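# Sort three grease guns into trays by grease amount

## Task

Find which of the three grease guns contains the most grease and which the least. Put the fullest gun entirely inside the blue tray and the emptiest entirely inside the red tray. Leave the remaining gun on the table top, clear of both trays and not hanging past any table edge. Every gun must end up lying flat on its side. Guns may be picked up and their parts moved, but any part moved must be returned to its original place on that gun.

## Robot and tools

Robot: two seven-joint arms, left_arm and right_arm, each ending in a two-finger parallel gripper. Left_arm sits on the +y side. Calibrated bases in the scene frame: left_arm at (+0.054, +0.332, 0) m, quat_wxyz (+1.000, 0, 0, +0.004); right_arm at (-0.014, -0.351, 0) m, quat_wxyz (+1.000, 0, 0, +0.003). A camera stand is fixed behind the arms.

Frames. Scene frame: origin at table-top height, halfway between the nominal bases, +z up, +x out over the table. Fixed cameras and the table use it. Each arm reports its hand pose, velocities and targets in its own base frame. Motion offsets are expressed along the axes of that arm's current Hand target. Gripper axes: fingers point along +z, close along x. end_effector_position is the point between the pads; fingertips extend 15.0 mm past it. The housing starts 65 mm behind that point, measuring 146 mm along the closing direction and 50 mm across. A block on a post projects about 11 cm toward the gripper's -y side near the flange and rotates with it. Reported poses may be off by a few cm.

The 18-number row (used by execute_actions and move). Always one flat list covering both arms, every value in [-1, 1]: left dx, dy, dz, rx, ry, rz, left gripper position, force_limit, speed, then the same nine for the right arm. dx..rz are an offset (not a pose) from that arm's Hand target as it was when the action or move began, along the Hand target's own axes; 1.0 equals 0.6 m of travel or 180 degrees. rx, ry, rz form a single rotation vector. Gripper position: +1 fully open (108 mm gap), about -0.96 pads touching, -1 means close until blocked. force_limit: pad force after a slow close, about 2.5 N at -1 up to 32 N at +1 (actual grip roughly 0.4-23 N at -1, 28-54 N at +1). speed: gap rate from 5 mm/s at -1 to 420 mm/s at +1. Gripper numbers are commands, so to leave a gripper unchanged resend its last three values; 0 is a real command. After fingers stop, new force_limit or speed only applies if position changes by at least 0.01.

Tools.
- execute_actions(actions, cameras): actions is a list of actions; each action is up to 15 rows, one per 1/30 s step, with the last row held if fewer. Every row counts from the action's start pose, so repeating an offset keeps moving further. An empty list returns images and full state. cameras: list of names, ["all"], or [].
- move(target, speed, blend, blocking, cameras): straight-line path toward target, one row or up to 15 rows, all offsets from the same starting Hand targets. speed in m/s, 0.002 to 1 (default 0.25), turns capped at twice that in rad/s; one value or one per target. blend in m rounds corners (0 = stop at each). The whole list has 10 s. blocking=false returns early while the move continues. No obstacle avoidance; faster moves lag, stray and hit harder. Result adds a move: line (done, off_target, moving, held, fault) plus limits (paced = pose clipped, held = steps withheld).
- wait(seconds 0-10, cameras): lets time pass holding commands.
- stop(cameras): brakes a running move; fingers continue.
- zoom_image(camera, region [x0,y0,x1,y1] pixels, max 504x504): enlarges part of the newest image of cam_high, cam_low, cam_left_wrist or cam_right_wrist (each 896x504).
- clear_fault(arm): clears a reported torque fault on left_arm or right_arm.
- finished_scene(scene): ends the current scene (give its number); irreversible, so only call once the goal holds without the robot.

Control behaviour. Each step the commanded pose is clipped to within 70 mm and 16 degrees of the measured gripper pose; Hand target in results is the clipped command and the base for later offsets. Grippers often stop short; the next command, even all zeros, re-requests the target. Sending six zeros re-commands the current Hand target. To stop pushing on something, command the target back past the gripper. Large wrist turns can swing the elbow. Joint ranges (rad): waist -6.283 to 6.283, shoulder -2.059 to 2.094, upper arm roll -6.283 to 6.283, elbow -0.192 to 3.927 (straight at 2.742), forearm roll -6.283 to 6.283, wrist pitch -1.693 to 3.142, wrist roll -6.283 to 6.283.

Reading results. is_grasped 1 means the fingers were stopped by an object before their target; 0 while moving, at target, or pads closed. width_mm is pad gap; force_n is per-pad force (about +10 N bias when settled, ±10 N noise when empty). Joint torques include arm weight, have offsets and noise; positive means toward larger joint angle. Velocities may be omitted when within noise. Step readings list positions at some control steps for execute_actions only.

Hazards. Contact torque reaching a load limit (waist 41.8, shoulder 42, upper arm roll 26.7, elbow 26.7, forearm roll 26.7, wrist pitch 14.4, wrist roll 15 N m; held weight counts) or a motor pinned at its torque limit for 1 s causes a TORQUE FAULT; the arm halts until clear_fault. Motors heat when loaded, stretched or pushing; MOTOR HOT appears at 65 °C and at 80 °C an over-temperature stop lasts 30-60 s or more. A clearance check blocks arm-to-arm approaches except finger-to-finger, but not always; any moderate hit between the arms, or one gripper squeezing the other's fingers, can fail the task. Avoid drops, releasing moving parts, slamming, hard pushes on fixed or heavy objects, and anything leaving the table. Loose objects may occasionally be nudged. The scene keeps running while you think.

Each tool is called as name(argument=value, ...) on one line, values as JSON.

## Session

execute_actions(actions=[])

zoom_image(camera="cam_high", region=[220, 160, 640, 400])

Scene clock: 0.00 s.
left_arm: end_effector_position=(+0.6763, +0.1061, +0.2299) width_mm=107.94 is_grasped=0 force_n=0.00 end_effector_quat_wxyz=(+0.505, +0.403, +0.682, +0.343) | right_arm: end_effector_position=(+0.2928, +0.2395, +0.3883) width_mm=107.99 is_grasped=0 force_n=0.00 end_effector_quat_wxyz=(-0.577, +0.627, +0.517, +0.080)
Joint positions: left_arm=[-0.25 0.383 0.448 1.214 -2.832 0.485 3.078] | right_arm=[0.495 -0.165 -0.412 1.025 1.017 1.82 1.001]
Joint velocities: within noise
Joint torques (N m): no reading
Motor temperatures (°C): left_arm=[33 32 32 37 31 32 32] | right_arm=[31 34 33 33 31 38 33]
Hand target: left_arm +0.6763, +0.1061, +0.2299; +0.505, +0.403, +0.682, +0.343 | right_arm +0.2928, +0.2395, +0.3883; -0.577, +0.627, +0.517, +0.080
Tool commands: left_gripper/position=+0.998 left_gripper/force_limit=+1.0 left_gripper/speed=+1.0 right_gripper/position=+1.0 right_gripper/force_limit=+1.0 right_gripper/speed=+1.0

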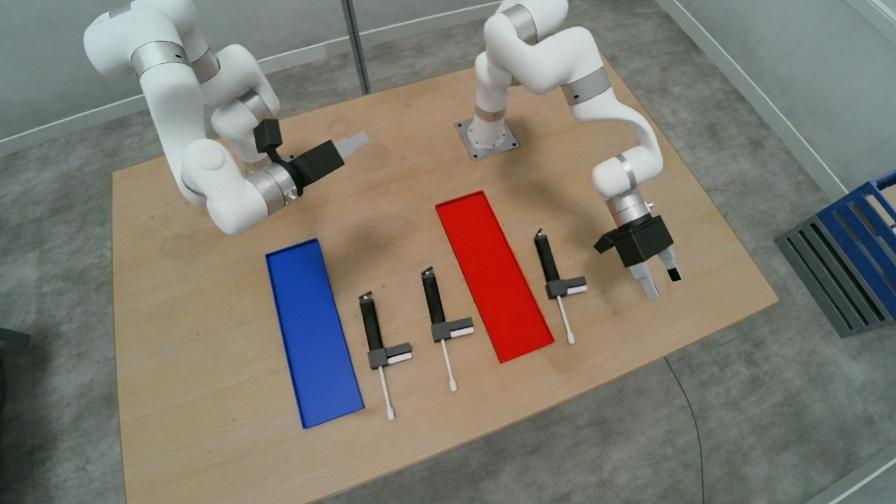

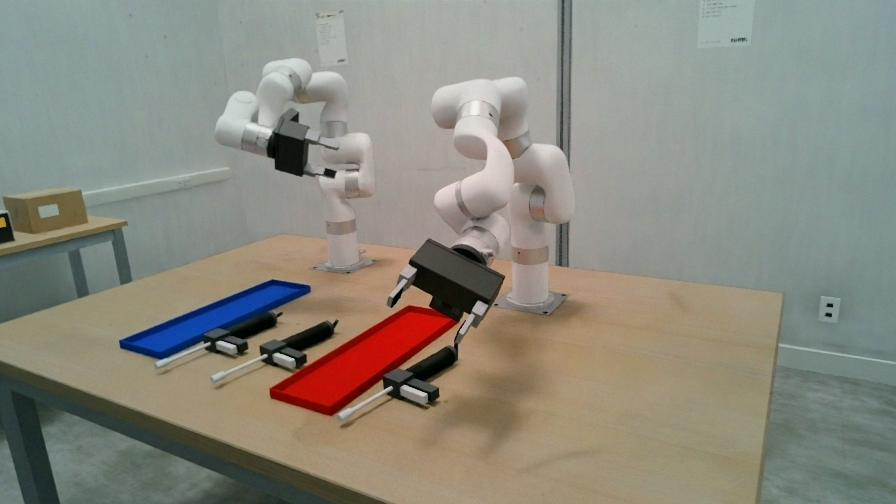

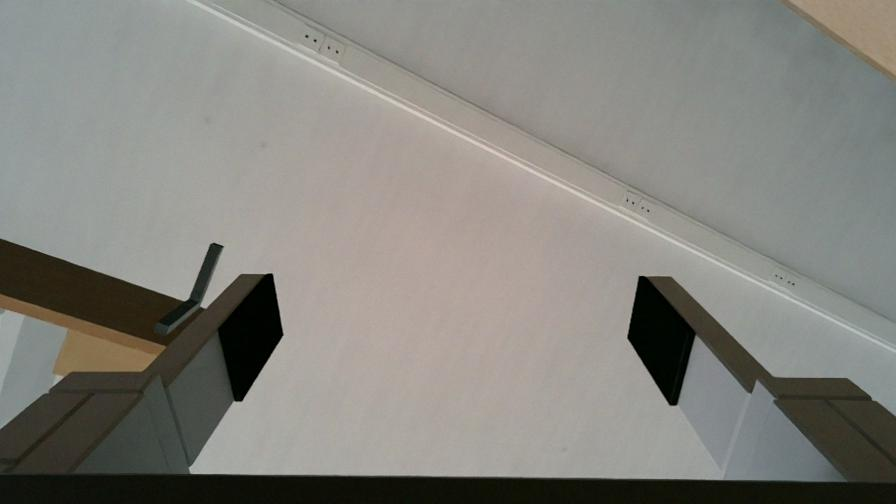

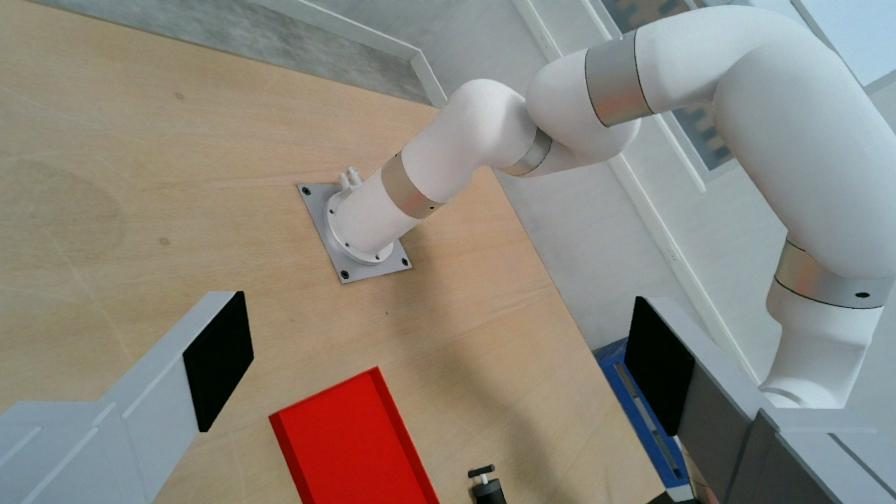

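Scaled by 1.200 from the camera's 896x504 image, which has a finer 1280x720 frame.

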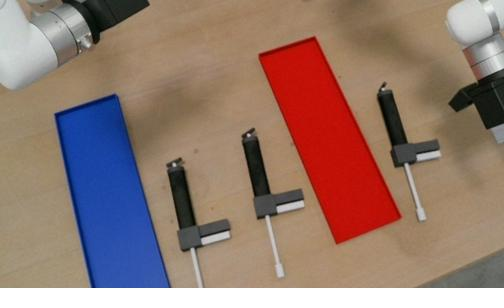

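move(target=[-0.4287,-0.0263,-0.51,0.4143,0.0792,0.1363,0.2,0,0.5,0.044,0.1785,-0.3215,-0.2391,-0.3162,-0.0529,0.2,0,0.5], speed=0.5, cameras=["cam_left_wrist","cam_right_wrist"])

Scene clock: 6.37 s.
left_arm: end_effector_position=(+0.4197, -0.1495, +0.3996) width_mm=64.01 is_grasped=0 force_n=0.00 end_effector_quat_wxyz=(+0.043, +0.706, +0.706, +0.021) | right_arm: end_effector_position=(+0.4799, +0.1200, +0.3999) width_mm=64.01 is_grasped=0 force_n=0.00 end_effector_quat_wxyz=(+0.000, +0.707, +0.707, +0.000)
Joint positions: left_arm=[-0.383 0.471 0.083 2.257 -3.182 -1.691 3.609] | right_arm=[0.565 0.102 -0.349 1.717 0.035 1.621 1.005]
Joint torques (N m): left_arm=[1.13 -31.75 -0.14 9.5 0.91 -1.22 -0.37] | right_arm=[1.83 -25.42 -0.31 24.98 -0.75 -2.38 0.29]
Hand target: left_arm +0.4202, -0.1497, +0.4002; +0.001, +0.707, +0.707, +0.000 | right_arm +0.4799, +0.1200, +0.3999; +0.000, +0.707, +0.707, +0.000
Off the commanded pose: left_arm 0.001 m, 5 deg | right_arm 0.000 m, 0 deg.
joint sent to its limit (left arm) — joint 6 (wrist pitch), lower limit. The joint targets are off in orientation, not in position.
move: off_target (left_arm); limits=paced
Images, in order (width x height): cam_left_wrist 896x504, cam_right_wrist 896x504.

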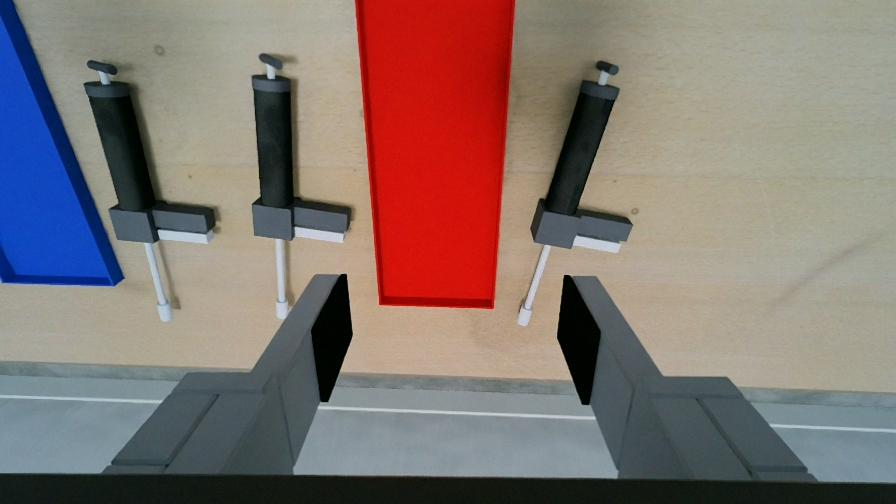

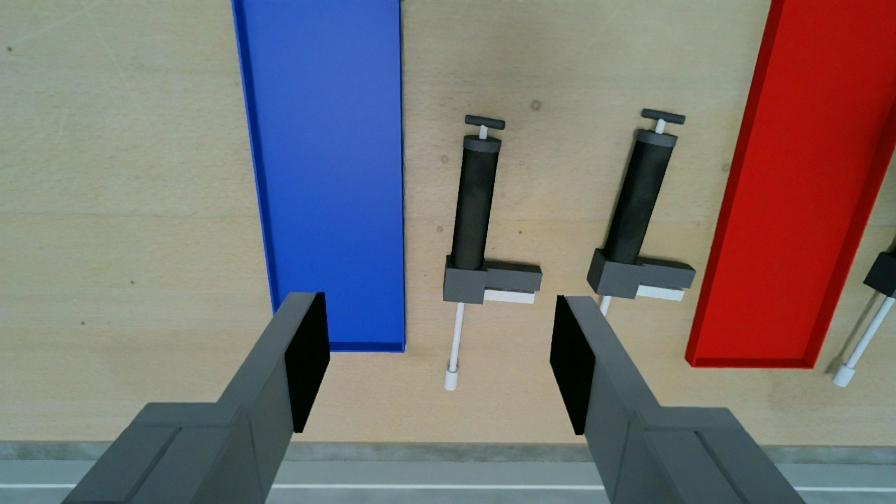

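move(target=[[0.2,0.4,0.067,-0.4167,0,0,0.2,0,0.5,0.0367,0.148,0.4,0,0,0.022,0.2,0,0.5],[-0.012,0.257,0.222,-0.3229,0.0874,0.523,0.2,0,0.5,0.0367,0.148,0.5,0,0,0.022,0.2,0,0.5],[0.2,0.113,0.333,0,0.1648,0.9861,0.2,0,0.5,0.0367,0.148,0.5,0,0,0.022,0.2,0,0.5],[0.0767,0.14,0.333,0,0,0.5,0.2,0,0.5,0.0367,0.148,0.5,0,0,0.022,0.2,0,0.5],[0.0767,0.14,0.467,0,0,0.053,0.2,0,0.5,0.0367,0.148,0.5,0,0,0.022,0.2,0,0.5]], speed=0.65, blend=[0.02,0.02,0.02,0.02,0], cameras=["cam_left_wrist","cam_right_wrist"])

Scene clock: 21.40 s.
left_arm: end_effector_position=(+0.5044, -0.1039, +0.1201) width_mm=64.01 is_grasped=0 force_n=0.00 end_effector_quat_wxyz=(+0.001, +0.763, +0.646, +0.000) | right_arm: end_effector_position=(+0.5685, +0.1421, +0.0999) width_mm=64.01 is_grasped=0 force_n=0.00 end_effector_quat_wxyz=(+0.000, +0.731, +0.682, +0.000)
Joint positions: left_arm=[-0.425 0.281 0.236 1.128 -0.087 0.855 0.81] | right_arm=[0.51 0.543 -0.315 1.44 0.201 0.929 0.971]
Joint torques (N m): left_arm=[-0.69 -31.44 1.57 11.82 1.22 -1.46 -0.32] | right_arm=[-2.82 -33.9 -4.43 24.14 0.36 -2.5 -0.28]
Hand target: left_arm +0.5043, -0.1039, +0.1201; +0.001, +0.763, +0.646, +0.000 | right_arm +0.5685, +0.1421, +0.0999; +0.000, +0.731, +0.682, +0.000
Off the commanded pose: left_arm 0.000 m, 0 deg | right_arm 0.000 m, 0 deg.
move: done; limits=paced
Images, in order (width x height): cam_left_wrist 896x504, cam_right_wrist 896x504.

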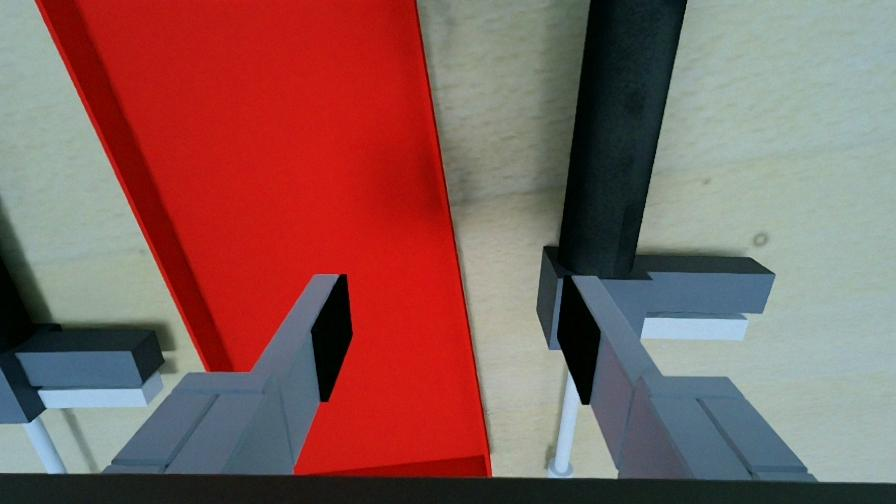

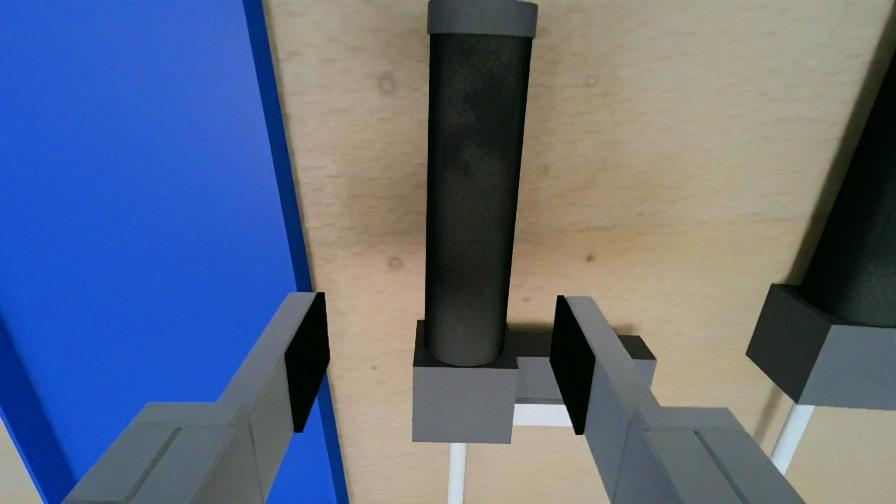

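move(target=[[0.105,-0.015,0.033,0,0,0,0.2,0,0.5,0.0192,0.0158,0.118,0,0,0,0.2,0,0.2],[0.105,-0.015,0.033,0,0,0,0.2,0,0.5,0.0192,0.0158,0.118,0,0,0,-1,0.6,-0.3],[0.105,-0.015,0.033,0,0,0,0.2,0,0.5,0.0192,0.0158,-0.1835,0,0,0,-1,0.6,-0.3],[0.105,-0.015,0.033,0,0,0,0.2,0,0.5,0.0192,0.0158,-0.0835,0,0,0,-1,0.6,-0.3],[0.105,-0.015,0.033,0,0,0,0.2,0,0.5,0.0192,0.0158,-0.1335,0,0,0,-1,0.6,-0.3]], speed=[0.2,0.2,0.25,0.25,0.25], cameras=["cam_left_wrist"])

wait(seconds=0.1)

wait(seconds=0.1)

wait(seconds=0.1)

Scene clock: 26.73 s.
left_arm: end_effector_position=(+0.5059, -0.0403, +0.1002) width_mm=64.01 is_grasped=0 force_n=0.00 end_effector_quat_wxyz=(+0.001, +0.763, +0.646, +0.000) | right_arm: end_effector_position=(+0.5788, +0.1530, +0.1799) width_mm=35.05 is_grasped=1 force_n=38.83 end_effector_quat_wxyz=(+0.000, +0.731, +0.682, +0.000)
Joint positions: left_arm=[-0.339 0.296 0.272 1.08 -0.111 0.796 0.951] | right_arm=[0.516 0.492 -0.326 1.604 0.168 1.14 1.01]
Joint torques (N m): left_arm=[1.28 -30.99 1.85 12.05 -0.46 -1.28 0.37] | right_arm=[0.26 -39.67 -5.61 31.5 -0.7 -2.51 0.27]
Hand target: left_arm +0.5059, -0.0403, +0.1002; +0.001, +0.763, +0.646, +0.000 | right_arm +0.5788, +0.1530, +0.1800; +0.000, +0.731, +0.682, +0.000
Off the commanded pose: left_arm 0.000 m, 0 deg | right_arm 0.000 m, 0 deg.
move: done
Images, in order (width x height): cam_left_wrist 896x504.

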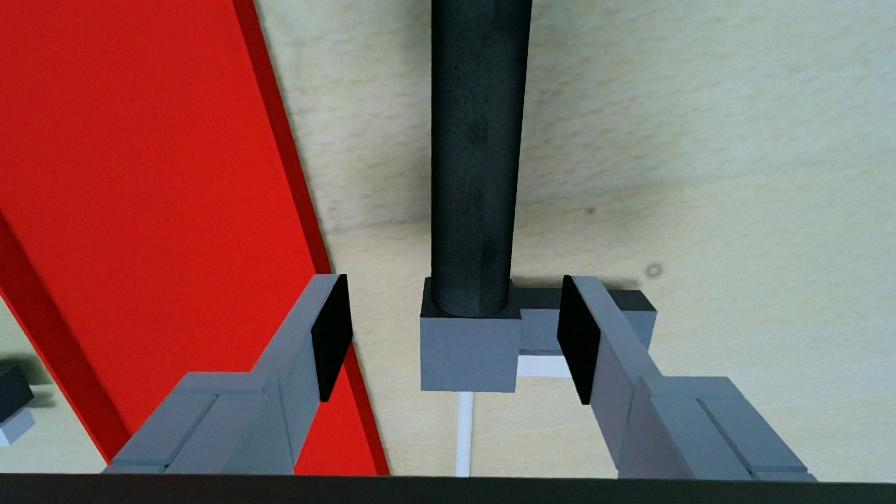

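Scene clock: 26.83 s.
left_arm: end_effector_position=(+0.5059, -0.0403, +0.1002) width_mm=64.01 is_grasped=0 force_n=0.00 end_effector_quat_wxyz=(+0.001, +0.763, +0.646, +0.000) | right_arm: end_effector_position=(+0.5788, +0.1530, +0.1799) width_mm=35.05 is_grasped=1 force_n=38.83 end_effector_quat_wxyz=(+0.000, +0.731, +0.682, +0.000)
Joint positions: left_arm=[-0.339 0.296 0.272 1.08 -0.111 0.796 0.951] | right_arm=[0.516 0.492 -0.326 1.604 0.168 1.14 1.01]
Joint torques (N m): left_arm=[1.21 -31.14 1.88 12.18 -0.53 -1.2 0.37] | right_arm=[-0.66 -39.89 -5.98 31.51 -0.75 -2.62 0.32]
Hand target: left_arm +0.5059, -0.0403, +0.1002; +0.001, +0.763, +0.646, +0.000 | right_arm +0.5788, +0.1530, +0.1800; +0.000, +0.731, +0.682, +0.000
Tool commands: left_gripper/position=+0.2 left_gripper/force_limit=+0.0 left_gripper/speed=+0.5 right_gripper/position=-1.0 right_gripper/force_limit=+0.6 right_gripper/speed=-0.3
Off the commanded pose: left_arm 0.000 m, 0 deg | right_arm 0.000 m, 0 deg.
wait: 0.10 s; no rest

Scene clock: 26.93 s.
left_arm: end_effector_position=(+0.5059, -0.0403, +0.1002) width_mm=64.01 is_grasped=0 force_n=0.00 end_effector_quat_wxyz=(+0.001, +0.763, +0.646, +0.000) | right_arm: end_effector_position=(+0.5788, +0.1530, +0.1800) width_mm=35.05 is_grasped=1 force_n=38.83 end_effector_quat_wxyz=(+0.000, +0.731, +0.682, +0.000)
Joint positions: left_arm=[-0.339 0.296 0.272 1.08 -0.111 0.796 0.951] | right_arm=[0.516 0.492 -0.326 1.604 0.168 1.14 1.01]
Joint torques (N m): left_arm=[1.29 -31.06 1.78 12.04 -0.52 -1.2 0.31] | right_arm=[-0.73 -39.96 -5.64 31.48 -0.61 -2.46 0.46]
Hand target: left_arm +0.5059, -0.0403, +0.1002; +0.001, +0.763, +0.646, +0.000 | right_arm +0.5788, +0.1530, +0.1800; +0.000, +0.731, +0.682, +0.000
Tool commands: left_gripper/position=+0.2 left_gripper/force_limit=+0.0 left_gripper/speed=+0.5 right_gripper/position=-1.0 right_gripper/force_limit=+0.6 right_gripper/speed=-0.3
Off the commanded pose: left_arm 0.000 m, 0 deg | right_arm 0.000 m, 0 deg.
wait: 0.10 s; no rest

Scene clock: 27.03 s.
left_arm: end_effector_position=(+0.5059, -0.0403, +0.1002) width_mm=64.01 is_grasped=0 force_n=0.00 end_effector_quat_wxyz=(+0.001, +0.763, +0.646, +0.000) | right_arm: end_effector_position=(+0.5788, +0.1530, +0.1800) width_mm=35.05 is_grasped=1 force_n=38.83 end_effector_quat_wxyz=(+0.000, +0.731, +0.682, +0.000)
Joint positions: left_arm=[-0.339 0.296 0.272 1.08 -0.111 0.796 0.951] | right_arm=[0.516 0.492 -0.326 1.604 0.168 1.14 1.01]
Joint torques (N m): left_arm=[1.2 -31.02 1.84 12.09 -0.57 -1.25 0.32] | right_arm=[-0.89 -40.4 -5.81 31.51 -0.46 -2.43 0.43]
Hand target: left_arm +0.5059, -0.0403, +0.1002; +0.001, +0.763, +0.646, +0.000 | right_arm +0.5788, +0.1530, +0.1800; +0.000, +0.731, +0.682, +0.000
Tool commands: left_gripper/position=+0.2 left_gripper/force_limit=+0.0 left_gripper/speed=+0.5 right_gripper/position=-1.0 right_gripper/force_limit=+0.6 right_gripper/speed=-0.3
Off the commanded pose: left_arm 0.000 m, 0 deg | right_arm 0.000 m, 0 deg.
wait: 0.10 s; no rest

move(target=[[0.0117,-0.005,0.1185,0,0,0,0.2,0,0.5,0,0,-0.05,0,0,0,-1,0.6,-0.3],[0.0117,-0.005,0.1185,0,0,0,0.2,0,0.5,0,0,0,0,0,0,-1,0.6,-0.3],[0.0117,-0.005,0.1185,0,0,0,-1,0.6,-0.3,0,0,0,0,0,0,-1,0.6,-0.3],[0.0117,-0.005,-0.1833,0,0,0,-1,0.6,-0.3,0,0,0,0,0,0,-1,0.6,-0.3],[0.0117,-0.005,-0.0833,0,0,0,-1,0.6,-0.3,0,0,0,0,0,0,-1,0.6,-0.3],[0.0117,-0.005,-0.1333,0,0,0,-1,0.6,-0.3,0,0,0,0,0,0,-1,0.6,-0.3]], speed=[0.2,0.2,0.2,0.25,0.25,0.25])

wait(seconds=0.1)

wait(seconds=0.1)

wait(seconds=0.1)

Scene clock: 32.23 s.
left_arm: end_effector_position=(+0.5040, -0.0328, +0.1801) width_mm=34.92 is_grasped=1 force_n=43.68 end_effector_quat_wxyz=(+0.000, +0.763, +0.646, +0.000) | right_arm: end_effector_position=(+0.5788, +0.1529, +0.1800) width_mm=35.05 is_grasped=1 force_n=38.83 end_effector_quat_wxyz=(+0.000, +0.731, +0.682, +0.000)
Joint positions: left_arm=[-0.342 0.168 0.292 1.162 -0.058 1.001 0.929] | right_arm=[0.516 0.492 -0.326 1.604 0.168 1.14 1.01]
Joint torques (N m): left_arm=[-0.8 -36.6 1.41 15.04 1.18 -1.6 -0.4] | right_arm=[-1.66 -37.47 -5.05 29.04 -0.2 -3 -0.2]
Hand target: left_arm +0.5041, -0.0328, +0.1802; +0.001, +0.763, +0.646, +0.000 | right_arm +0.5788, +0.1530, +0.1800; +0.000, +0.731, +0.682, +0.000
Off the commanded pose: left_arm 0.000 m, 0 deg | right_arm 0.000 m, 0 deg.
move: done

Scene clock: 32.33 s.
left_arm: end_effector_position=(+0.5041, -0.0328, +0.1802) width_mm=34.92 is_grasped=1 force_n=43.68 end_effector_quat_wxyz=(+0.001, +0.763, +0.646, +0.000) | right_arm: end_effector_position=(+0.5788, +0.1529, +0.1800) width_mm=35.05 is_grasped=1 force_n=38.83 end_effector_quat_wxyz=(+0.000, +0.731, +0.682, +0.000)
Joint positions: left_arm=[-0.342 0.168 0.292 1.162 -0.058 1.001 0.929] | right_arm=[0.516 0.492 -0.326 1.604 0.168 1.14 1.01]
Joint torques (N m): left_arm=[-0.66 -36.78 1.43 15.07 1.28 -1.61 -0.43] | right_arm=[-1.95 -37.74 -5.29 29.15 -0.07 -3.07 -0.14]
Hand target: left_arm +0.5041, -0.0328, +0.1802; +0.001, +0.763, +0.646, +0.000 | right_arm +0.5788, +0.1530, +0.1800; +0.000, +0.731, +0.682, +0.000
Tool commands: left_gripper/position=-1.0 left_gripper/force_limit=+0.6 left_gripper/speed=-0.3 right_gripper/position=-1.0 right_gripper/force_limit=+0.6 right_gripper/speed=-0.3
Off the commanded pose: left_arm 0.000 m, 0 deg | right_arm 0.000 m, 0 deg.
wait: 0.10 s; no rest

Scene clock: 32.43 s.
left_arm: end_effector_position=(+0.5041, -0.0328, +0.1802) width_mm=34.92 is_grasped=1 force_n=43.68 end_effector_quat_wxyz=(+0.001, +0.763, +0.646, +0.000) | right_arm: end_effector_position=(+0.5788, +0.1529, +0.1800) width_mm=35.05 is_grasped=1 force_n=38.83 end_effector_quat_wxyz=(+0.000, +0.731, +0.682, +0.000)
Joint positions: left_arm=[-0.342 0.168 0.292 1.162 -0.058 1.001 0.929] | right_arm=[0.516 0.492 -0.326 1.604 0.168 1.14 1.01]
Joint torques (N m): left_arm=[-0.9 -36.79 1.42 15.06 1.22 -1.61 -0.37] | right_arm=[-2 -37.51 -5.17 29.18 -0.05 -2.98 -0.1]
Hand target: left_arm +0.5041, -0.0328, +0.1802; +0.001, +0.763, +0.646, +0.000 | right_arm +0.5788, +0.1530, +0.1800; +0.000, +0.731, +0.682, +0.000
Tool commands: left_gripper/position=-1.0 left_gripper/force_limit=+0.6 left_gripper/speed=-0.3 right_gripper/position=-1.0 right_gripper/force_limit=+0.6 right_gripper/speed=-0.3
Off the commanded pose: left_arm 0.000 m, 0 deg | right_arm 0.000 m, 0 deg.
wait: 0.10 s; no rest

Scene clock: 32.53 s.
left_arm: end_effector_position=(+0.5041, -0.0328, +0.1802) width_mm=34.92 is_grasped=1 force_n=43.68 end_effector_quat_wxyz=(+0.001, +0.763, +0.646, +0.000) | right_arm: end_effector_position=(+0.5788, +0.1529, +0.1800) width_mm=35.05 is_grasped=1 force_n=38.83 end_effector_quat_wxyz=(+0.000, +0.731, +0.682, +0.000)
Joint positions: left_arm=[-0.342 0.168 0.292 1.162 -0.058 1.001 0.929] | right_arm=[0.516 0.492 -0.326 1.604 0.168 1.14 1.01]
Joint torques (N m): left_arm=[-0.79 -36.82 1.42 15 1.24 -1.69 -0.4] | right_arm=[-1.9 -37.63 -4.98 29.2 -0.33 -2.88 -0.19]
Hand target: left_arm +0.5041, -0.0328, +0.1802; +0.001, +0.763, +0.646, +0.000 | right_arm +0.5788, +0.1530, +0.1800; +0.000, +0.731, +0.682, +0.000
Tool commands: left_gripper/position=-1.0 left_gripper/force_limit=+0.6 left_gripper/speed=-0.3 right_gripper/position=-1.0 right_gripper/force_limit=+0.6 right_gripper/speed=-0.3
Off the commanded pose: left_arm 0.000 m, 0 deg | right_arm 0.000 m, 0 deg.
wait: 0.10 s; no rest

move(target=[[0,0,-0.05,0,0,0,-1,0.6,-0.3,0,0,0.2515,0,0,0,-1,0.6,-0.3],[0,0,0,0,0,0,-1,0.6,-0.3,0,0,0.2515,0,0,0,0.2,0,0.2],[0,0,0,0,0,0,-1,0.6,-0.3,0,0,0.1,0,0,0,0.2,0,0.2],[0,0,0,0,0,0,-1,0.6,-0.3,0.234,-0.0235,0.133,0,0,0.008,0.2,0,0.2]], speed=[0.2,0.2,0.3,0.3], blend=[0,0,0.03,0], cameras=["cam_right_wrist"])

wait(seconds=0.1)

wait(seconds=0.1)

Scene clock: 37.23 s.
left_arm: end_effector_position=(+0.5041, -0.0328, +0.1802) width_mm=34.92 is_grasped=1 force_n=43.67 end_effector_quat_wxyz=(+0.001, +0.763, +0.646, +0.000) | right_arm: end_effector_position=(+0.5744, +0.2940, +0.1002) width_mm=64.00 is_grasped=0 force_n=0.00 end_effector_quat_wxyz=(+0.000, +0.740, +0.673, +0.000)
Joint positions: left_arm=[-0.342 0.168 0.292 1.162 -0.058 1.001 0.929] | right_arm=[0.65 0.741 -0.251 1.779 0.194 1.062 1.247]
Joint torques (N m): left_arm=[1.22 -32.82 0.7 14.31 -0.54 -1.63 0.39] | right_arm=[-2.69 -38.83 -3.99 27.24 -0.42 -1.79 0.41]
Hand target: left_arm +0.5041, -0.0328, +0.1802; +0.001, +0.763, +0.646, +0.000 | right_arm +0.5744, +0.2940, +0.1002; +0.000, +0.740, +0.673, +0.000
Off the commanded pose: left_arm 0.000 m, 0 deg | right_arm 0.000 m, 0 deg.
move: done
Images, in order (width x height): cam_right_wrist 896x504.

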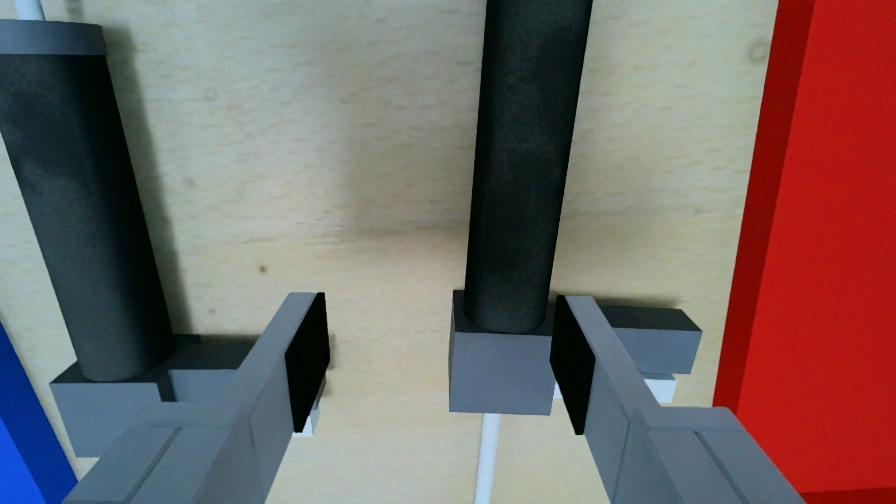

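Scene clock: 37.33 s.
left_arm: end_effector_position=(+0.5041, -0.0328, +0.1802) width_mm=34.92 is_grasped=1 force_n=43.67 end_effector_quat_wxyz=(+0.001, +0.763, +0.646, +0.000) | right_arm: end_effector_position=(+0.5744, +0.2940, +0.1002) width_mm=64.00 is_grasped=0 force_n=0.00 end_effector_quat_wxyz=(+0.000, +0.740, +0.673, +0.000)
Joint positions: left_arm=[-0.342 0.168 0.292 1.162 -0.058 1.001 0.929] | right_arm=[0.65 0.741 -0.251 1.779 0.194 1.062 1.247]
Joint torques (N m): left_arm=[1.35 -32.99 0.69 14.36 -0.55 -1.63 0.36] | right_arm=[-2.58 -38.66 -4.21 27.13 -0.29 -1.63 0.25]
Hand target: left_arm +0.5041, -0.0328, +0.1802; +0.001, +0.763, +0.646, +0.000 | right_arm +0.5744, +0.2940, +0.1002; +0.000, +0.740, +0.673, +0.000
Tool commands: left_gripper/position=-1.0 left_gripper/force_limit=+0.6 left_gripper/speed=-0.3 right_gripper/position=+0.2 right_gripper/force_limit=+0.0 right_gripper/speed=+0.2
Off the commanded pose: left_arm 0.000 m, 0 deg | right_arm 0.000 m, 0 deg.
wait: 0.10 s; no rest

Scene clock: 37.43 s.
left_arm: end_effector_position=(+0.5041, -0.0328, +0.1802) width_mm=34.92 is_grasped=1 force_n=43.67 end_effector_quat_wxyz=(+0.001, +0.763, +0.646, +0.000) | right_arm: end_effector_position=(+0.5744, +0.2940, +0.1002) width_mm=64.00 is_grasped=0 force_n=0.00 end_effector_quat_wxyz=(+0.000, +0.740, +0.673, +0.000)
Joint positions: left_arm=[-0.342 0.168 0.292 1.162 -0.058 1.001 0.929] | right_arm=[0.65 0.741 -0.251 1.779 0.194 1.062 1.247]
Joint torques (N m): left_arm=[1.04 -32.99 0.69 14.41 -0.45 -1.58 0.33] | right_arm=[-2.11 -38.39 -4.38 27.22 -0.48 -1.91 0.37]
Hand target: left_arm +0.5041, -0.0328, +0.1802; +0.001, +0.763, +0.646, +0.000 | right_arm +0.5744, +0.2940, +0.1002; +0.000, +0.740, +0.673, +0.000
Tool commands: left_gripper/position=-1.0 left_gripper/force_limit=+0.6 left_gripper/speed=-0.3 right_gripper/position=+0.2 right_gripper/force_limit=+0.0 right_gripper/speed=+0.2
Off the commanded pose: left_arm 0.000 m, 0 deg | right_arm 0.000 m, 0 deg.
wait: 0.10 s; no rest

move(target=[[0,0,0.2515,0,0,0,-1,0.6,-0.3,0.0467,-0.0033,0.118,0,0,0,0.2,0,0.2],[0,0,0.2515,0,0,0,0.2,0,0.2,0.0467,-0.0033,0.118,0,0,0,-1,0.6,-0.3],[0,0,0,0,0,0,0.2,0,0.2,0.0467,-0.0033,-0.03,0,0,0,-1,0.6,-0.3],[0,0,0,0,0,0,0.2,0,0.2,-0.2333,0.0298,-0.183,0,0,-0.008,-1,0.6,-0.3],[0,0,0,0,0,0,0.2,0,0.2,-0.2333,0.0298,-0.083,0,0,-0.008,-1,0.6,-0.3],[0,0,0,0,0,0,0.2,0,0.2,-0.2333,0.0298,-0.133,0,0,-0.008,-1,0.6,-0.3]], speed=[0.2,0.2,0.3,0.3,0.25,0.25], blend=[0,0,0.03,0,0,0])

wait(seconds=0.1)

wait(seconds=0.1)

wait(seconds=0.1)

move(target=[[0,0,0,0,0,0,0.2,0,0.2,0,0,-0.05,0,0,0,-1,0.6,-0.3],[0,0,0,0,0,0,0.2,0,0.2,0,0,0,0,0,0,-1,0.6,-0.3]])

wait(seconds=0.1)

wait(seconds=0.1)

wait(seconds=0.1)

Scene clock: 43.33 s.
left_arm: end_effector_position=(+0.5041, -0.0328, +0.1802) width_mm=64.00 is_grasped=0 force_n=0.00 end_effector_quat_wxyz=(+0.001, +0.763, +0.646, +0.000) | right_arm: end_effector_position=(+0.5791, +0.1530, +0.1799) width_mm=34.96 is_grasped=1 force_n=45.12 end_effector_quat_wxyz=(+0.000, +0.731, +0.682, +0.000)
Joint positions: left_arm=[-0.343 0.168 0.293 1.162 -0.058 1.001 0.929] | right_arm=[0.519 0.494 -0.331 1.606 0.171 1.141 1.008]
Joint torques (N m): left_arm=[-0.64 -32.97 1.25 13.15 1.3 -1.41 -0.37] | right_arm=[0.19 -39.96 -5.81 31.37 -0.46 -2.38 0.43]
Hand target: left_arm +0.5041, -0.0328, +0.1802; +0.001, +0.763, +0.646, +0.000 | right_arm +0.5791, +0.1529, +0.1800; +0.000, +0.731, +0.682, +0.000
Off the commanded pose: left_arm 0.000 m, 0 deg | right_arm 0.000 m, 0 deg.
move: done

Scene clock: 43.43 s.
left_arm: end_effector_position=(+0.5041, -0.0328, +0.1802) width_mm=64.00 is_grasped=0 force_n=0.00 end_effector_quat_wxyz=(+0.001, +0.763, +0.646, +0.000) | right_arm: end_effector_position=(+0.5791, +0.1530, +0.1799) width_mm=34.96 is_grasped=1 force_n=45.13 end_effector_quat_wxyz=(+0.000, +0.731, +0.682, +0.000)
Joint positions: left_arm=[-0.343 0.168 0.293 1.162 -0.058 1.001 0.929] | right_arm=[0.519 0.494 -0.331 1.606 0.171 1.141 1.008]
Joint torques (N m): left_arm=[-0.56 -32.8 1.16 13.17 1.16 -1.39 -0.4] | right_arm=[-0.43 -40.08 -5.47 31.37 -0.44 -2.57 0.44]
Hand target: left_arm +0.5041, -0.0328, +0.1802; +0.001, +0.763, +0.646, +0.000 | right_arm +0.5791, +0.1529, +0.1800; +0.000, +0.731, +0.682, +0.000
Tool commands: left_gripper/position=+0.2 left_gripper/force_limit=+0.0 left_gripper/speed=+0.2 right_gripper/position=-1.0 right_gripper/force_limit=+0.6 right_gripper/speed=-0.3
Off the commanded pose: left_arm 0.000 m, 0 deg | right_arm 0.000 m, 0 deg.
wait: 0.10 s; no rest

Scene clock: 43.53 s.
left_arm: end_effector_position=(+0.5041, -0.0328, +0.1802) width_mm=64.00 is_grasped=0 force_n=0.00 end_effector_quat_wxyz=(+0.001, +0.763, +0.646, +0.000) | right_arm: end_effector_position=(+0.5791, +0.1530, +0.1800) width_mm=34.96 is_grasped=1 force_n=45.12 end_effector_quat_wxyz=(+0.000, +0.731, +0.682, +0.000)
Joint positions: left_arm=[-0.343 0.168 0.293 1.162 -0.058 1.001 0.929] | right_arm=[0.519 0.494 -0.331 1.606 0.171 1.141 1.008]
Joint torques (N m): left_arm=[-0.5 -33.03 1.26 13.22 1.2 -1.36 -0.36] | right_arm=[-0.83 -40.29 -5.64 31.65 -0.57 -2.57 0.3]
Hand target: left_arm +0.5041, -0.0328, +0.1802; +0.001, +0.763, +0.646, +0.000 | right_arm +0.5791, +0.1529, +0.1800; +0.000, +0.731, +0.682, +0.000
Tool commands: left_gripper/position=+0.2 left_gripper/force_limit=+0.0 left_gripper/speed=+0.2 right_gripper/position=-1.0 right_gripper/force_limit=+0.6 right_gripper/speed=-0.3
Off the commanded pose: left_arm 0.000 m, 0 deg | right_arm 0.000 m, 0 deg.
wait: 0.10 s; no rest

Scene clock: 43.63 s.
left_arm: end_effector_position=(+0.5041, -0.0328, +0.1802) width_mm=64.00 is_grasped=0 force_n=0.00 end_effector_quat_wxyz=(+0.001, +0.763, +0.646, +0.000) | right_arm: end_effector_position=(+0.5791, +0.1530, +0.1800) width_mm=34.96 is_grasped=1 force_n=45.13 end_effector_quat_wxyz=(+0.000, +0.731, +0.682, +0.000)
Joint positions: left_arm=[-0.343 0.168 0.293 1.162 -0.058 1.001 0.929] | right_arm=[0.519 0.494 -0.331 1.606 0.171 1.141 1.008]
Joint torques (N m): left_arm=[-0.69 -32.99 1.34 13.17 1.21 -1.43 -0.35] | right_arm=[-1.04 -40.57 -5.92 31.83 -0.71 -2.46 0.36]
Hand target: left_arm +0.5041, -0.0328, +0.1802; +0.001, +0.763, +0.646, +0.000 | right_arm +0.5791, +0.1529, +0.1800; +0.000, +0.731, +0.682, +0.000
Tool commands: left_gripper/position=+0.2 left_gripper/force_limit=+0.0 left_gripper/speed=+0.2 right_gripper/position=-1.0 right_gripper/force_limit=+0.6 right_gripper/speed=-0.3
Off the commanded pose: left_arm 0.000 m, 0 deg | right_arm 0.000 m, 0 deg.
wait: 0.10 s; no rest

Scene clock: 44.93 s.
left_arm: end_effector_position=(+0.5041, -0.0328, +0.1802) width_mm=64.00 is_grasped=0 force_n=0.00 end_effector_quat_wxyz=(+0.001, +0.763, +0.646, +0.000) | right_arm: end_effector_position=(+0.5791, +0.1530, +0.1800) width_mm=34.96 is_grasped=1 force_n=45.13 end_effector_quat_wxyz=(+0.000, +0.731, +0.682, +0.000)
Joint positions: left_arm=[-0.343 0.168 0.293 1.162 -0.058 1.001 0.929] | right_arm=[0.519 0.494 -0.331 1.606 0.171 1.141 1.008]
Joint torques (N m): left_arm=[-0.64 -32.82 1.3 13.19 1.09 -1.4 -0.35] | right_arm=[-2.18 -37.78 -4.47 29.83 0.31 -3.24 -0.27]
Hand target: left_arm +0.5041, -0.0328, +0.1802; +0.001, +0.763, +0.646, +0.000 | right_arm +0.5791, +0.1529, +0.1800; +0.000, +0.731, +0.682, +0.000
Off the commanded pose: left_arm 0.000 m, 0 deg | right_arm 0.000 m, 0 deg.
move: done

Scene clock: 45.03 s.
left_arm: end_effector_position=(+0.5041, -0.0328, +0.1802) width_mm=64.00 is_grasped=0 force_n=0.00 end_effector_quat_wxyz=(+0.001, +0.763, +0.646, +0.000) | right_arm: end_effector_position=(+0.5791, +0.1530, +0.1800) width_mm=34.96 is_grasped=1 force_n=45.13 end_effector_quat_wxyz=(+0.000, +0.731, +0.682, +0.000)
Joint positions: left_arm=[-0.343 0.168 0.293 1.162 -0.058 1.001 0.929] | right_arm=[0.519 0.494 -0.331 1.606 0.171 1.141 1.008]
Joint torques (N m): left_arm=[-0.62 -32.96 1.3 13.2 1.14 -1.47 -0.37] | right_arm=[-2.48 -37.64 -4.48 29.39 0.61 -3.12 -0.38]
Hand target: left_arm +0.5041, -0.0328, +0.1802; +0.001, +0.763, +0.646, +0.000 | right_arm +0.5791, +0.1529, +0.1800; +0.000, +0.731, +0.682, +0.000
Tool commands: left_gripper/position=+0.2 left_gripper/force_limit=+0.0 left_gripper/speed=+0.2 right_gripper/position=-1.0 right_gripper/force_limit=+0.6 right_gripper/speed=-0.3
Off the commanded pose: left_arm 0.000 m, 0 deg | right_arm 0.000 m, 0 deg.
wait: 0.10 s; no rest

Scene clock: 45.13 s.
left_arm: end_effector_position=(+0.5041, -0.0328, +0.1802) width_mm=64.00 is_grasped=0 force_n=0.00 end_effector_quat_wxyz=(+0.001, +0.763, +0.646, +0.000) | right_arm: end_effector_position=(+0.5791, +0.1530, +0.1800) width_mm=34.96 is_grasped=1 force_n=45.13 end_effector_quat_wxyz=(+0.000, +0.731, +0.682, +0.000)
Joint positions: left_arm=[-0.343 0.168 0.293 1.162 -0.058 1.001 0.929] | right_arm=[0.519 0.494 -0.331 1.606 0.171 1.141 1.008]
Joint torques (N m): left_arm=[-0.62 -32.85 1.19 13.15 1.12 -1.4 -0.4] | right_arm=[-2.62 -37.91 -4.8 29.71 0.41 -3.35 -0.28]
Hand target: left_arm +0.5041, -0.0328, +0.1802; +0.001, +0.763, +0.646, +0.000 | right_arm +0.5791, +0.1529, +0.1800; +0.000, +0.731, +0.682, +0.000
Tool commands: left_gripper/position=+0.2 left_gripper/force_limit=+0.0 left_gripper/speed=+0.2 right_gripper/position=-1.0 right_gripper/force_limit=+0.6 right_gripper/speed=-0.3
Off the commanded pose: left_arm 0.000 m, 0 deg | right_arm 0.000 m, 0 deg.
wait: 0.10 s; no rest

Scene clock: 45.23 s.
left_arm: end_effector_position=(+0.5041, -0.0328, +0.1802) width_mm=64.00 is_grasped=0 force_n=0.00 end_effector_quat_wxyz=(+0.001, +0.763, +0.646, +0.000) | right_arm: end_effector_position=(+0.5791, +0.1530, +0.1800) width_mm=34.96 is_grasped=1 force_n=45.13 end_effector_quat_wxyz=(+0.000, +0.731, +0.682, +0.000)
Joint positions: left_arm=[-0.343 0.168 0.293 1.162 -0.058 1.001 0.929] | right_arm=[0.519 0.494 -0.331 1.606 0.171 1.141 1.008]
Joint torques (N m): left_arm=[-0.72 -32.81 1.24 13.16 1.16 -1.46 -0.4] | right_arm=[-2.29 -38.04 -5.07 29.42 0.29 -3.37 -0.32]
Hand target: left_arm +0.5041, -0.0328, +0.1802; +0.001, +0.763, +0.646, +0.000 | right_arm +0.5791, +0.1529, +0.1800; +0.000, +0.731, +0.682, +0.000
Tool commands: left_gripper/position=+0.2 left_gripper/force_limit=+0.0 left_gripper/speed=+0.2 right_gripper/position=-1.0 right_gripper/force_limit=+0.6 right_gripper/speed=-0.3
Off the commanded pose: left_arm 0.000 m, 0 deg | right_arm 0.000 m, 0 deg.
wait: 0.10 s; no rest

move(target=[[0,0,0,0,0,0,0.2,0,0.2,0.2808,-0.0263,0.08,0,0,0.008,-1,0.6,-0.3],[0,0,0,0,0,0,0.2,0,0.2,0.2808,-0.0263,0.2513,0,0,0.008,-1,0.6,-0.3],[0,0,0,0,0,0,0.2,0,0.2,0.2808,-0.0263,0.2513,0,0,0.008,0.2,0,0.2],[0,0,0,0,0,0,0.2,0,0.2,0.2808,-0.0263,0.08,0,0,0.008,0.2,0,0.2],[-0.5407,0.0874,0.1337,0,0,-0.022,0.2,0,0.2,-0.2694,-0.1967,-0.117,0,0,0,0.2,0,0.2]], speed=[0.3,0.2,0.2,0.3,0.35], blend=[0.02,0,0,0.03,0], cameras=["cam_left_wrist","cam_right_wrist"])

Scene clock: 51.03 s.
left_arm: end_effector_position=(+0.5021, -0.3615, +0.1002) width_mm=64.00 is_grasped=0 force_n=0.00 end_effector_quat_wxyz=(+0.001, +0.741, +0.672, +0.000) | right_arm: end_effector_position=(+0.4502, -0.0001, +0.2502) width_mm=64.00 is_grasped=0 force_n=0.00 end_effector_quat_wxyz=(+0.000, +0.731, +0.682, +0.000)
Joint positions: left_arm=[-0.683 0.628 0.076 1.611 -0.054 0.983 0.291] | right_arm=[0.498 -0.089 -0.482 1.083 -0.045 1.163 0.89]
Joint torques (N m): left_arm=[-0.83 -41.68 0.28 13.03 1.14 -1.13 -0.42] | right_arm=[-2.33 -19.87 0.76 25.91 -0.52 -1.85 -0.28]
Hand target: left_arm +0.5021, -0.3615, +0.1002; +0.001, +0.741, +0.672, +0.000 | right_arm +0.4502, -0.0002, +0.2502; +0.000, +0.731, +0.682, +0.000
Off the commanded pose: left_arm 0.000 m, 0 deg | right_arm 0.000 m, 0 deg.
move: done
Images, in order (width x height): cam_left_wrist 896x504, cam_right_wrist 896x504.

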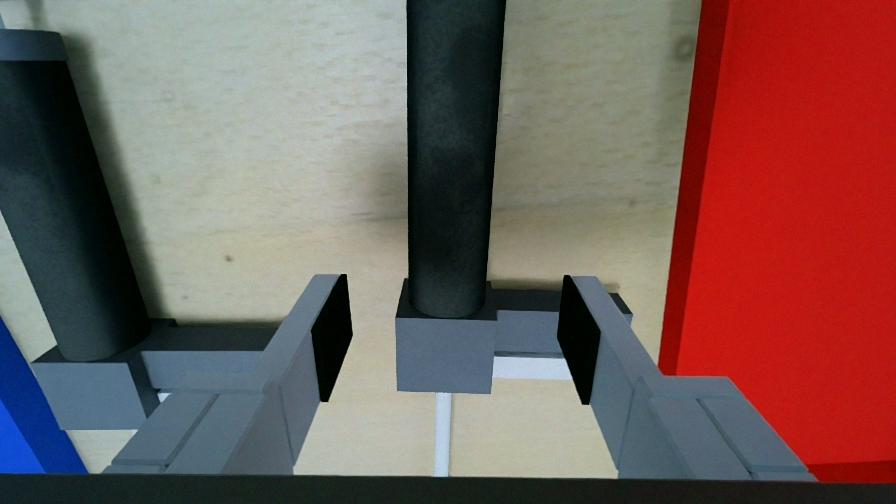

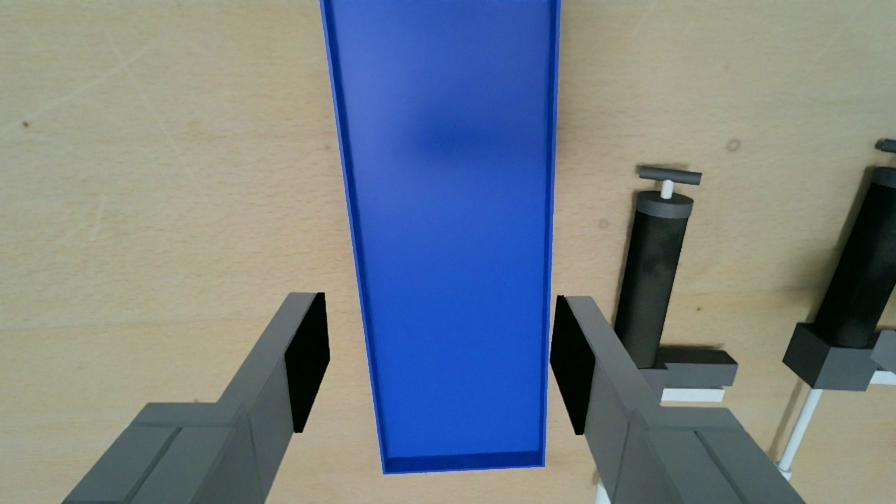

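move(target=[[-0.003,-0.005,0.1185,0,0,0,0.2,0,0.2,0,0,0,0,0,0,0.2,0,0.2],[-0.003,-0.005,0.1185,0,0,0,-1,0.6,-0.3,0,0,0,0,0,0,0.2,0,0.2],[-0.003,-0.005,-0.05,0,0,0,-1,0.6,-0.3,0,0,0,0,0,0,0.2,0,0.2],[0.5455,-0.0502,-0.1833,0,0,0.022,-1,0.6,-0.3,0,0,0,0,0,0,0.2,0,0.2],[0.5455,-0.0502,-0.0833,0,0,0.022,-1,0.6,-0.3,0,0,0,0,0,0,0.2,0,0.2],[0.5455,-0.0502,-0.1333,0,0,0.022,-1,0.6,-0.3,0,0,0,0,0,0,0.2,0,0.2]], speed=[0.2,0.2,0.3,0.35,0.25,0.25], blend=[0,0,0.03,0,0,0])

wait(seconds=0.1)

wait(seconds=0.1)

wait(seconds=0.1)

move(target=[[0,0,-0.05,0,0,0,-1,0.6,-0.3,0,0,0,0,0,0,0.2,0,0.2],[0,0,0,0,0,0,-1,0.6,-0.3,0,0,0,0,0,0,0.2,0,0.2]])

wait(seconds=0.1)

wait(seconds=0.1)

wait(seconds=0.1)

Scene clock: 56.70 s.
left_arm: end_effector_position=(+0.5038, -0.0328, +0.1799) width_mm=34.94 is_grasped=1 force_n=44.76 end_effector_quat_wxyz=(+0.000, +0.763, +0.646, +0.000) | right_arm: end_effector_position=(+0.4502, -0.0002, +0.2502) width_mm=64.00 is_grasped=0 force_n=0.00 end_effector_quat_wxyz=(+0.000, +0.731, +0.682, +0.000)
Joint positions: left_arm=[-0.345 0.168 0.295 1.161 -0.059 1 0.93] | right_arm=[0.498 -0.089 -0.482 1.083 -0.045 1.163 0.89]
Joint torques (N m): left_arm=[-0.71 -36.81 1.47 15.19 1.17 -1.55 -0.38] | right_arm=[-2.18 -20.14 0.95 26.99 -0.2 -1.84 0.08]
Hand target: left_arm +0.5039, -0.0328, +0.1799; +0.001, +0.763, +0.646, +0.000 | right_arm +0.4502, -0.0002, +0.2502; +0.000, +0.731, +0.682, +0.000
Off the commanded pose: left_arm 0.000 m, 0 deg | right_arm 0.000 m, 0 deg.
move: done

Scene clock: 56.80 s.
left_arm: end_effector_position=(+0.5039, -0.0328, +0.1799) width_mm=34.94 is_grasped=1 force_n=44.76 end_effector_quat_wxyz=(+0.000, +0.763, +0.646, +0.000) | right_arm: end_effector_position=(+0.4502, -0.0002, +0.2502) width_mm=64.00 is_grasped=0 force_n=0.00 end_effector_quat_wxyz=(+0.000, +0.731, +0.682, +0.000)
Joint positions: left_arm=[-0.345 0.168 0.295 1.161 -0.059 1 0.93] | right_arm=[0.498 -0.089 -0.482 1.083 -0.045 1.163 0.89]
Joint torques (N m): left_arm=[-0.82 -36.87 1.43 15.07 1.24 -1.64 -0.39] | right_arm=[-2.33 -20.09 0.89 27.18 -0.18 -1.86 0.14]
Hand target: left_arm +0.5039, -0.0328, +0.1799; +0.001, +0.763, +0.646, +0.000 | right_arm +0.4502, -0.0002, +0.2502; +0.000, +0.731, +0.682, +0.000
Tool commands: left_gripper/position=-1.0 left_gripper/force_limit=+0.6 left_gripper/speed=-0.3 right_gripper/position=+0.2 right_gripper/force_limit=+0.0 right_gripper/speed=+0.2
Off the commanded pose: left_arm 0.000 m, 0 deg | right_arm 0.000 m, 0 deg.
wait: 0.10 s; no rest

Scene clock: 56.90 s.
left_arm: end_effector_position=(+0.5039, -0.0328, +0.1799) width_mm=34.94 is_grasped=1 force_n=44.76 end_effector_quat_wxyz=(+0.001, +0.763, +0.646, +0.000) | right_arm: end_effector_position=(+0.4502, -0.0002, +0.2502) width_mm=64.00 is_grasped=0 force_n=0.00 end_effector_quat_wxyz=(+0.000, +0.731, +0.682, +0.000)
Joint positions: left_arm=[-0.345 0.168 0.295 1.161 -0.059 1 0.93] | right_arm=[0.498 -0.089 -0.482 1.083 -0.045 1.163 0.89]
Joint torques (N m): left_arm=[-0.72 -36.9 1.44 15.03 1.24 -1.51 -0.45] | right_arm=[-2.26 -19.96 1.02 27.07 -0.37 -1.86 0.03]
Hand target: left_arm +0.5039, -0.0328, +0.1799; +0.001, +0.763, +0.646, +0.000 | right_arm +0.4502, -0.0002, +0.2502; +0.000, +0.731, +0.682, +0.000
Tool commands: left_gripper/position=-1.0 left_gripper/force_limit=+0.6 left_gripper/speed=-0.3 right_gripper/position=+0.2 right_gripper/force_limit=+0.0 right_gripper/speed=+0.2
Off the commanded pose: left_arm 0.000 m, 0 deg | right_arm 0.000 m, 0 deg.
wait: 0.10 s; no rest

Scene clock: 57.00 s.
left_arm: end_effector_position=(+0.5039, -0.0328, +0.1799) width_mm=34.94 is_grasped=1 force_n=44.76 end_effector_quat_wxyz=(+0.001, +0.763, +0.646, +0.000) | right_arm: end_effector_position=(+0.4502, -0.0002, +0.2502) width_mm=64.00 is_grasped=0 force_n=0.00 end_effector_quat_wxyz=(+0.000, +0.731, +0.682, +0.000)
Joint positions: left_arm=[-0.345 0.168 0.295 1.161 -0.059 1 0.93] | right_arm=[0.498 -0.089 -0.482 1.083 -0.045 1.163 0.89]
Joint torques (N m): left_arm=[-0.7 -36.95 1.51 15.16 1.25 -1.64 -0.43] | right_arm=[-2.24 -19.79 1.17 27.01 -0.31 -1.87 0.11]
Hand target: left_arm +0.5039, -0.0328, +0.1799; +0.001, +0.763, +0.646, +0.000 | right_arm +0.4502, -0.0002, +0.2502; +0.000, +0.731, +0.682, +0.000
Tool commands: left_gripper/position=-1.0 left_gripper/force_limit=+0.6 left_gripper/speed=-0.3 right_gripper/position=+0.2 right_gripper/force_limit=+0.0 right_gripper/speed=+0.2
Off the commanded pose: left_arm 0.000 m, 0 deg | right_arm 0.000 m, 0 deg.
wait: 0.10 s; no rest

Scene clock: 58.30 s.
left_arm: end_effector_position=(+0.5039, -0.0328, +0.1800) width_mm=34.94 is_grasped=1 force_n=44.76 end_effector_quat_wxyz=(+0.001, +0.763, +0.646, +0.000) | right_arm: end_effector_position=(+0.4502, -0.0002, +0.2502) width_mm=64.00 is_grasped=0 force_n=0.00 end_effector_quat_wxyz=(+0.000, +0.731, +0.682, +0.000)
Joint positions: left_arm=[-0.345 0.168 0.295 1.161 -0.059 1 0.93] | right_arm=[0.498 -0.089 -0.482 1.083 -0.045 1.163 0.89]
Joint torques (N m): left_arm=[1.23 -32.99 0.7 14.47 -0.63 -1.89 0.39] | right_arm=[-2.37 -20.5 0.75 27.03 -0.52 -2.07 -0.02]
Hand target: left_arm +0.5039, -0.0328, +0.1799; +0.001, +0.763, +0.646, +0.000 | right_arm +0.4502, -0.0002, +0.2502; +0.000, +0.731, +0.682, +0.000
Off the commanded pose: left_arm 0.000 m, 0 deg | right_arm 0.000 m, 0 deg.
move: done

Scene clock: 58.40 s.
left_arm: end_effector_position=(+0.5039, -0.0328, +0.1800) width_mm=34.94 is_grasped=1 force_n=44.76 end_effector_quat_wxyz=(+0.001, +0.763, +0.646, +0.000) | right_arm: end_effector_position=(+0.4502, -0.0002, +0.2502) width_mm=64.00 is_grasped=0 force_n=0.00 end_effector_quat_wxyz=(+0.000, +0.731, +0.682, +0.000)
Joint positions: left_arm=[-0.345 0.168 0.295 1.161 -0.059 1 0.93] | right_arm=[0.498 -0.089 -0.482 1.083 -0.045 1.163 0.89]
Joint torques (N m): left_arm=[1.13 -33.05 0.76 14.46 -0.45 -1.88 0.36] | right_arm=[-2.03 -19.86 0.71 26.86 -0.58 -1.72 0.03]
Hand target: left_arm +0.5039, -0.0328, +0.1799; +0.001, +0.763, +0.646, +0.000 | right_arm +0.4502, -0.0002, +0.2502; +0.000, +0.731, +0.682, +0.000
Tool commands: left_gripper/position=-1.0 left_gripper/force_limit=+0.6 left_gripper/speed=-0.3 right_gripper/position=+0.2 right_gripper/force_limit=+0.0 right_gripper/speed=+0.2
Off the commanded pose: left_arm 0.000 m, 0 deg | right_arm 0.000 m, 0 deg.
wait: 0.10 s; no rest

Scene clock: 58.50 s.
left_arm: end_effector_position=(+0.5039, -0.0328, +0.1799) width_mm=34.94 is_grasped=1 force_n=44.76 end_effector_quat_wxyz=(+0.001, +0.763, +0.646, +0.000) | right_arm: end_effector_position=(+0.4502, -0.0002, +0.2502) width_mm=64.00 is_grasped=0 force_n=0.00 end_effector_quat_wxyz=(+0.000, +0.731, +0.682, +0.000)
Joint positions: left_arm=[-0.345 0.168 0.295 1.161 -0.059 1 0.93] | right_arm=[0.498 -0.089 -0.482 1.083 -0.045 1.163 0.89]
Joint torques (N m): left_arm=[1.12 -33.06 0.61 14.45 -0.6 -1.81 0.38] | right_arm=[-2.43 -20.32 0.99 27.19 -0.27 -1.86 0.09]
Hand target: left_arm +0.5039, -0.0328, +0.1799; +0.001, +0.763, +0.646, +0.000 | right_arm +0.4502, -0.0002, +0.2502; +0.000, +0.731, +0.682, +0.000
Tool commands: left_gripper/position=-1.0 left_gripper/force_limit=+0.6 left_gripper/speed=-0.3 right_gripper/position=+0.2 right_gripper/force_limit=+0.0 right_gripper/speed=+0.2
Off the commanded pose: left_arm 0.000 m, 0 deg | right_arm 0.000 m, 0 deg.
wait: 0.10 s; no rest

Scene clock: 58.60 s.
left_arm: end_effector_position=(+0.5039, -0.0328, +0.1799) width_mm=34.94 is_grasped=1 force_n=44.76 end_effector_quat_wxyz=(+0.001, +0.763, +0.646, +0.000) | right_arm: end_effector_position=(+0.4502, -0.0002, +0.2502) width_mm=64.00 is_grasped=0 force_n=0.00 end_effector_quat_wxyz=(+0.000, +0.731, +0.682, +0.000)
Joint positions: left_arm=[-0.345 0.168 0.295 1.161 -0.059 1 0.93] | right_arm=[0.498 -0.089 -0.482 1.083 -0.045 1.163 0.89]
Joint torques (N m): left_arm=[1.17 -32.93 0.7 14.45 -0.55 -1.88 0.41] | right_arm=[-1.9 -19.83 0.99 27.09 -0.38 -1.93 0.17]
Hand target: left_arm +0.5039, -0.0328, +0.1799; +0.001, +0.763, +0.646, +0.000 | right_arm +0.4502, -0.0002, +0.2502; +0.000, +0.731, +0.682, +0.000
Tool commands: left_gripper/position=-1.0 left_gripper/force_limit=+0.6 left_gripper/speed=-0.3 right_gripper/position=+0.2 right_gripper/force_limit=+0.0 right_gripper/speed=+0.2
Off the commanded pose: left_arm 0.000 m, 0 deg | right_arm 0.000 m, 0 deg.
wait: 0.10 s; no rest

move(target=[[-0.5442,0.0827,0.08,0,0,-0.022,-1,0.6,-0.3,0,0,0,0,0,0,0.2,0,0.2],[-0.5442,0.0827,0.2513,0,0,-0.022,-1,0.6,-0.3,0,0,0,0,0,0,0.2,0,0.2],[-0.5442,0.0827,0.2513,0,0,-0.022,0.2,0,0.2,0,0,0,0,0,0,0.2,0,0.2],[-0.5442,0.0827,0.08,0,0,-0.022,0.2,0,0.2,0,0,0,0,0,0,0.2,0,0.2],[0,0,0,0,0,0,0.2,0,0.2,0.5504,0.1702,0.217,0,0,0.008,0.2,0,0.2],[0,0,0,0,0,0,0.2,0,0.2,0.5504,0.1702,0.3678,0,0,0.008,0.2,0,0.2]], speed=[0.35,0.2,0.2,0.3,0.35,0.2], blend=[0.02,0,0,0.03,0.01,0])

move(target=[[0,0,0,0,0,0,0.2,0,0.2,0,0,0,0,0,0,-1,0.6,-0.3],[0,0,0,0,0,0,0.2,0,0.2,0,0,-0.2508,0,0,0,-1,0.6,-0.3],[0,0,0,0,0,0,0.2,0,0.2,-0.5658,-0.215,-0.2508,0,0,-0.025,-1,0.6,-0.3]], speed=[0.2,0.3,0.3], blend=[0,0.03,0], cameras=["cam_right_wrist"])

Scene clock: 67.70 s.
left_arm: end_effector_position=(+0.5039, -0.0328, +0.1799) width_mm=63.99 is_grasped=0 force_n=0.00 end_effector_quat_wxyz=(+0.001, +0.763, +0.646, +0.000) | right_arm: end_effector_position=(+0.5748, +0.3223, +0.0296) width_mm=64.00 is_grasped=0 force_n=0.00 end_effector_quat_wxyz=(+0.000, +0.740, +0.673, +0.000)
Joint positions: left_arm=[-0.334 0.167 0.283 1.161 -0.056 1 0.928] | right_arm=[0.663 0.894 -0.223 1.835 0.212 0.964 1.28]
Joint torques (N m): left_arm=[1.28 -28.87 1.25 13.16 -0.58 -1.17 0.36] | right_arm=[-2.71 -40.75 -4.28 26.55 0.38 -2.58 -0.31]
Hand target: left_arm +0.5039, -0.0328, +0.1799; +0.001, +0.763, +0.646, +0.000 | right_arm +0.5748, +0.3223, +0.0295; +0.000, +0.740, +0.673, +0.000
Off the commanded pose: left_arm 0.000 m, 0 deg | right_arm 0.000 m, 0 deg.
move: done

Scene clock: 70.47 s.
left_arm: end_effector_position=(+0.5039, -0.0328, +0.1799) width_mm=63.99 is_grasped=0 force_n=0.00 end_effector_quat_wxyz=(+0.001, +0.763, +0.646, +0.000) | right_arm: end_effector_position=(+0.4145, -0.0035, +0.1800) width_mm=34.98 is_grasped=1 force_n=41.94 end_effector_quat_wxyz=(+0.000, +0.713, +0.702, +0.000)
Joint positions: left_arm=[-0.334 0.167 0.283 1.161 -0.056 1 0.928] | right_arm=[0.491 -0.144 -0.486 0.823 -0.082 0.953 0.857]
Joint torques (N m): left_arm=[1.13 -29.19 1.16 13.08 -0.6 -1.2 0.42] | right_arm=[-2.14 -20.73 1.65 28.7 -0.28 -3.14 -0.17]
Hand target: left_arm +0.5039, -0.0328, +0.1799; +0.001, +0.763, +0.646, +0.000 | right_arm +0.4145, -0.0036, +0.1800; +0.000, +0.713, +0.701, +0.000
Off the commanded pose: left_arm 0.000 m, 0 deg | right_arm 0.000 m, 0 deg.
move: done
Images, in order (width x height): cam_right_wrist 896x504.

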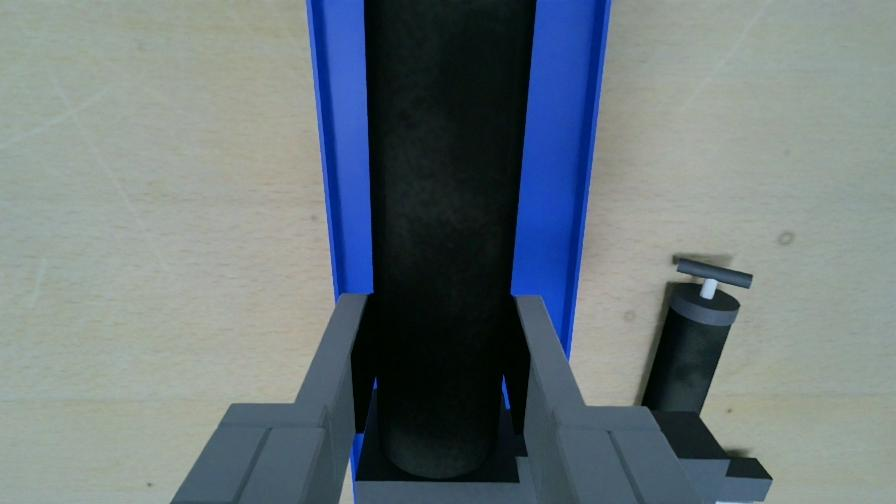

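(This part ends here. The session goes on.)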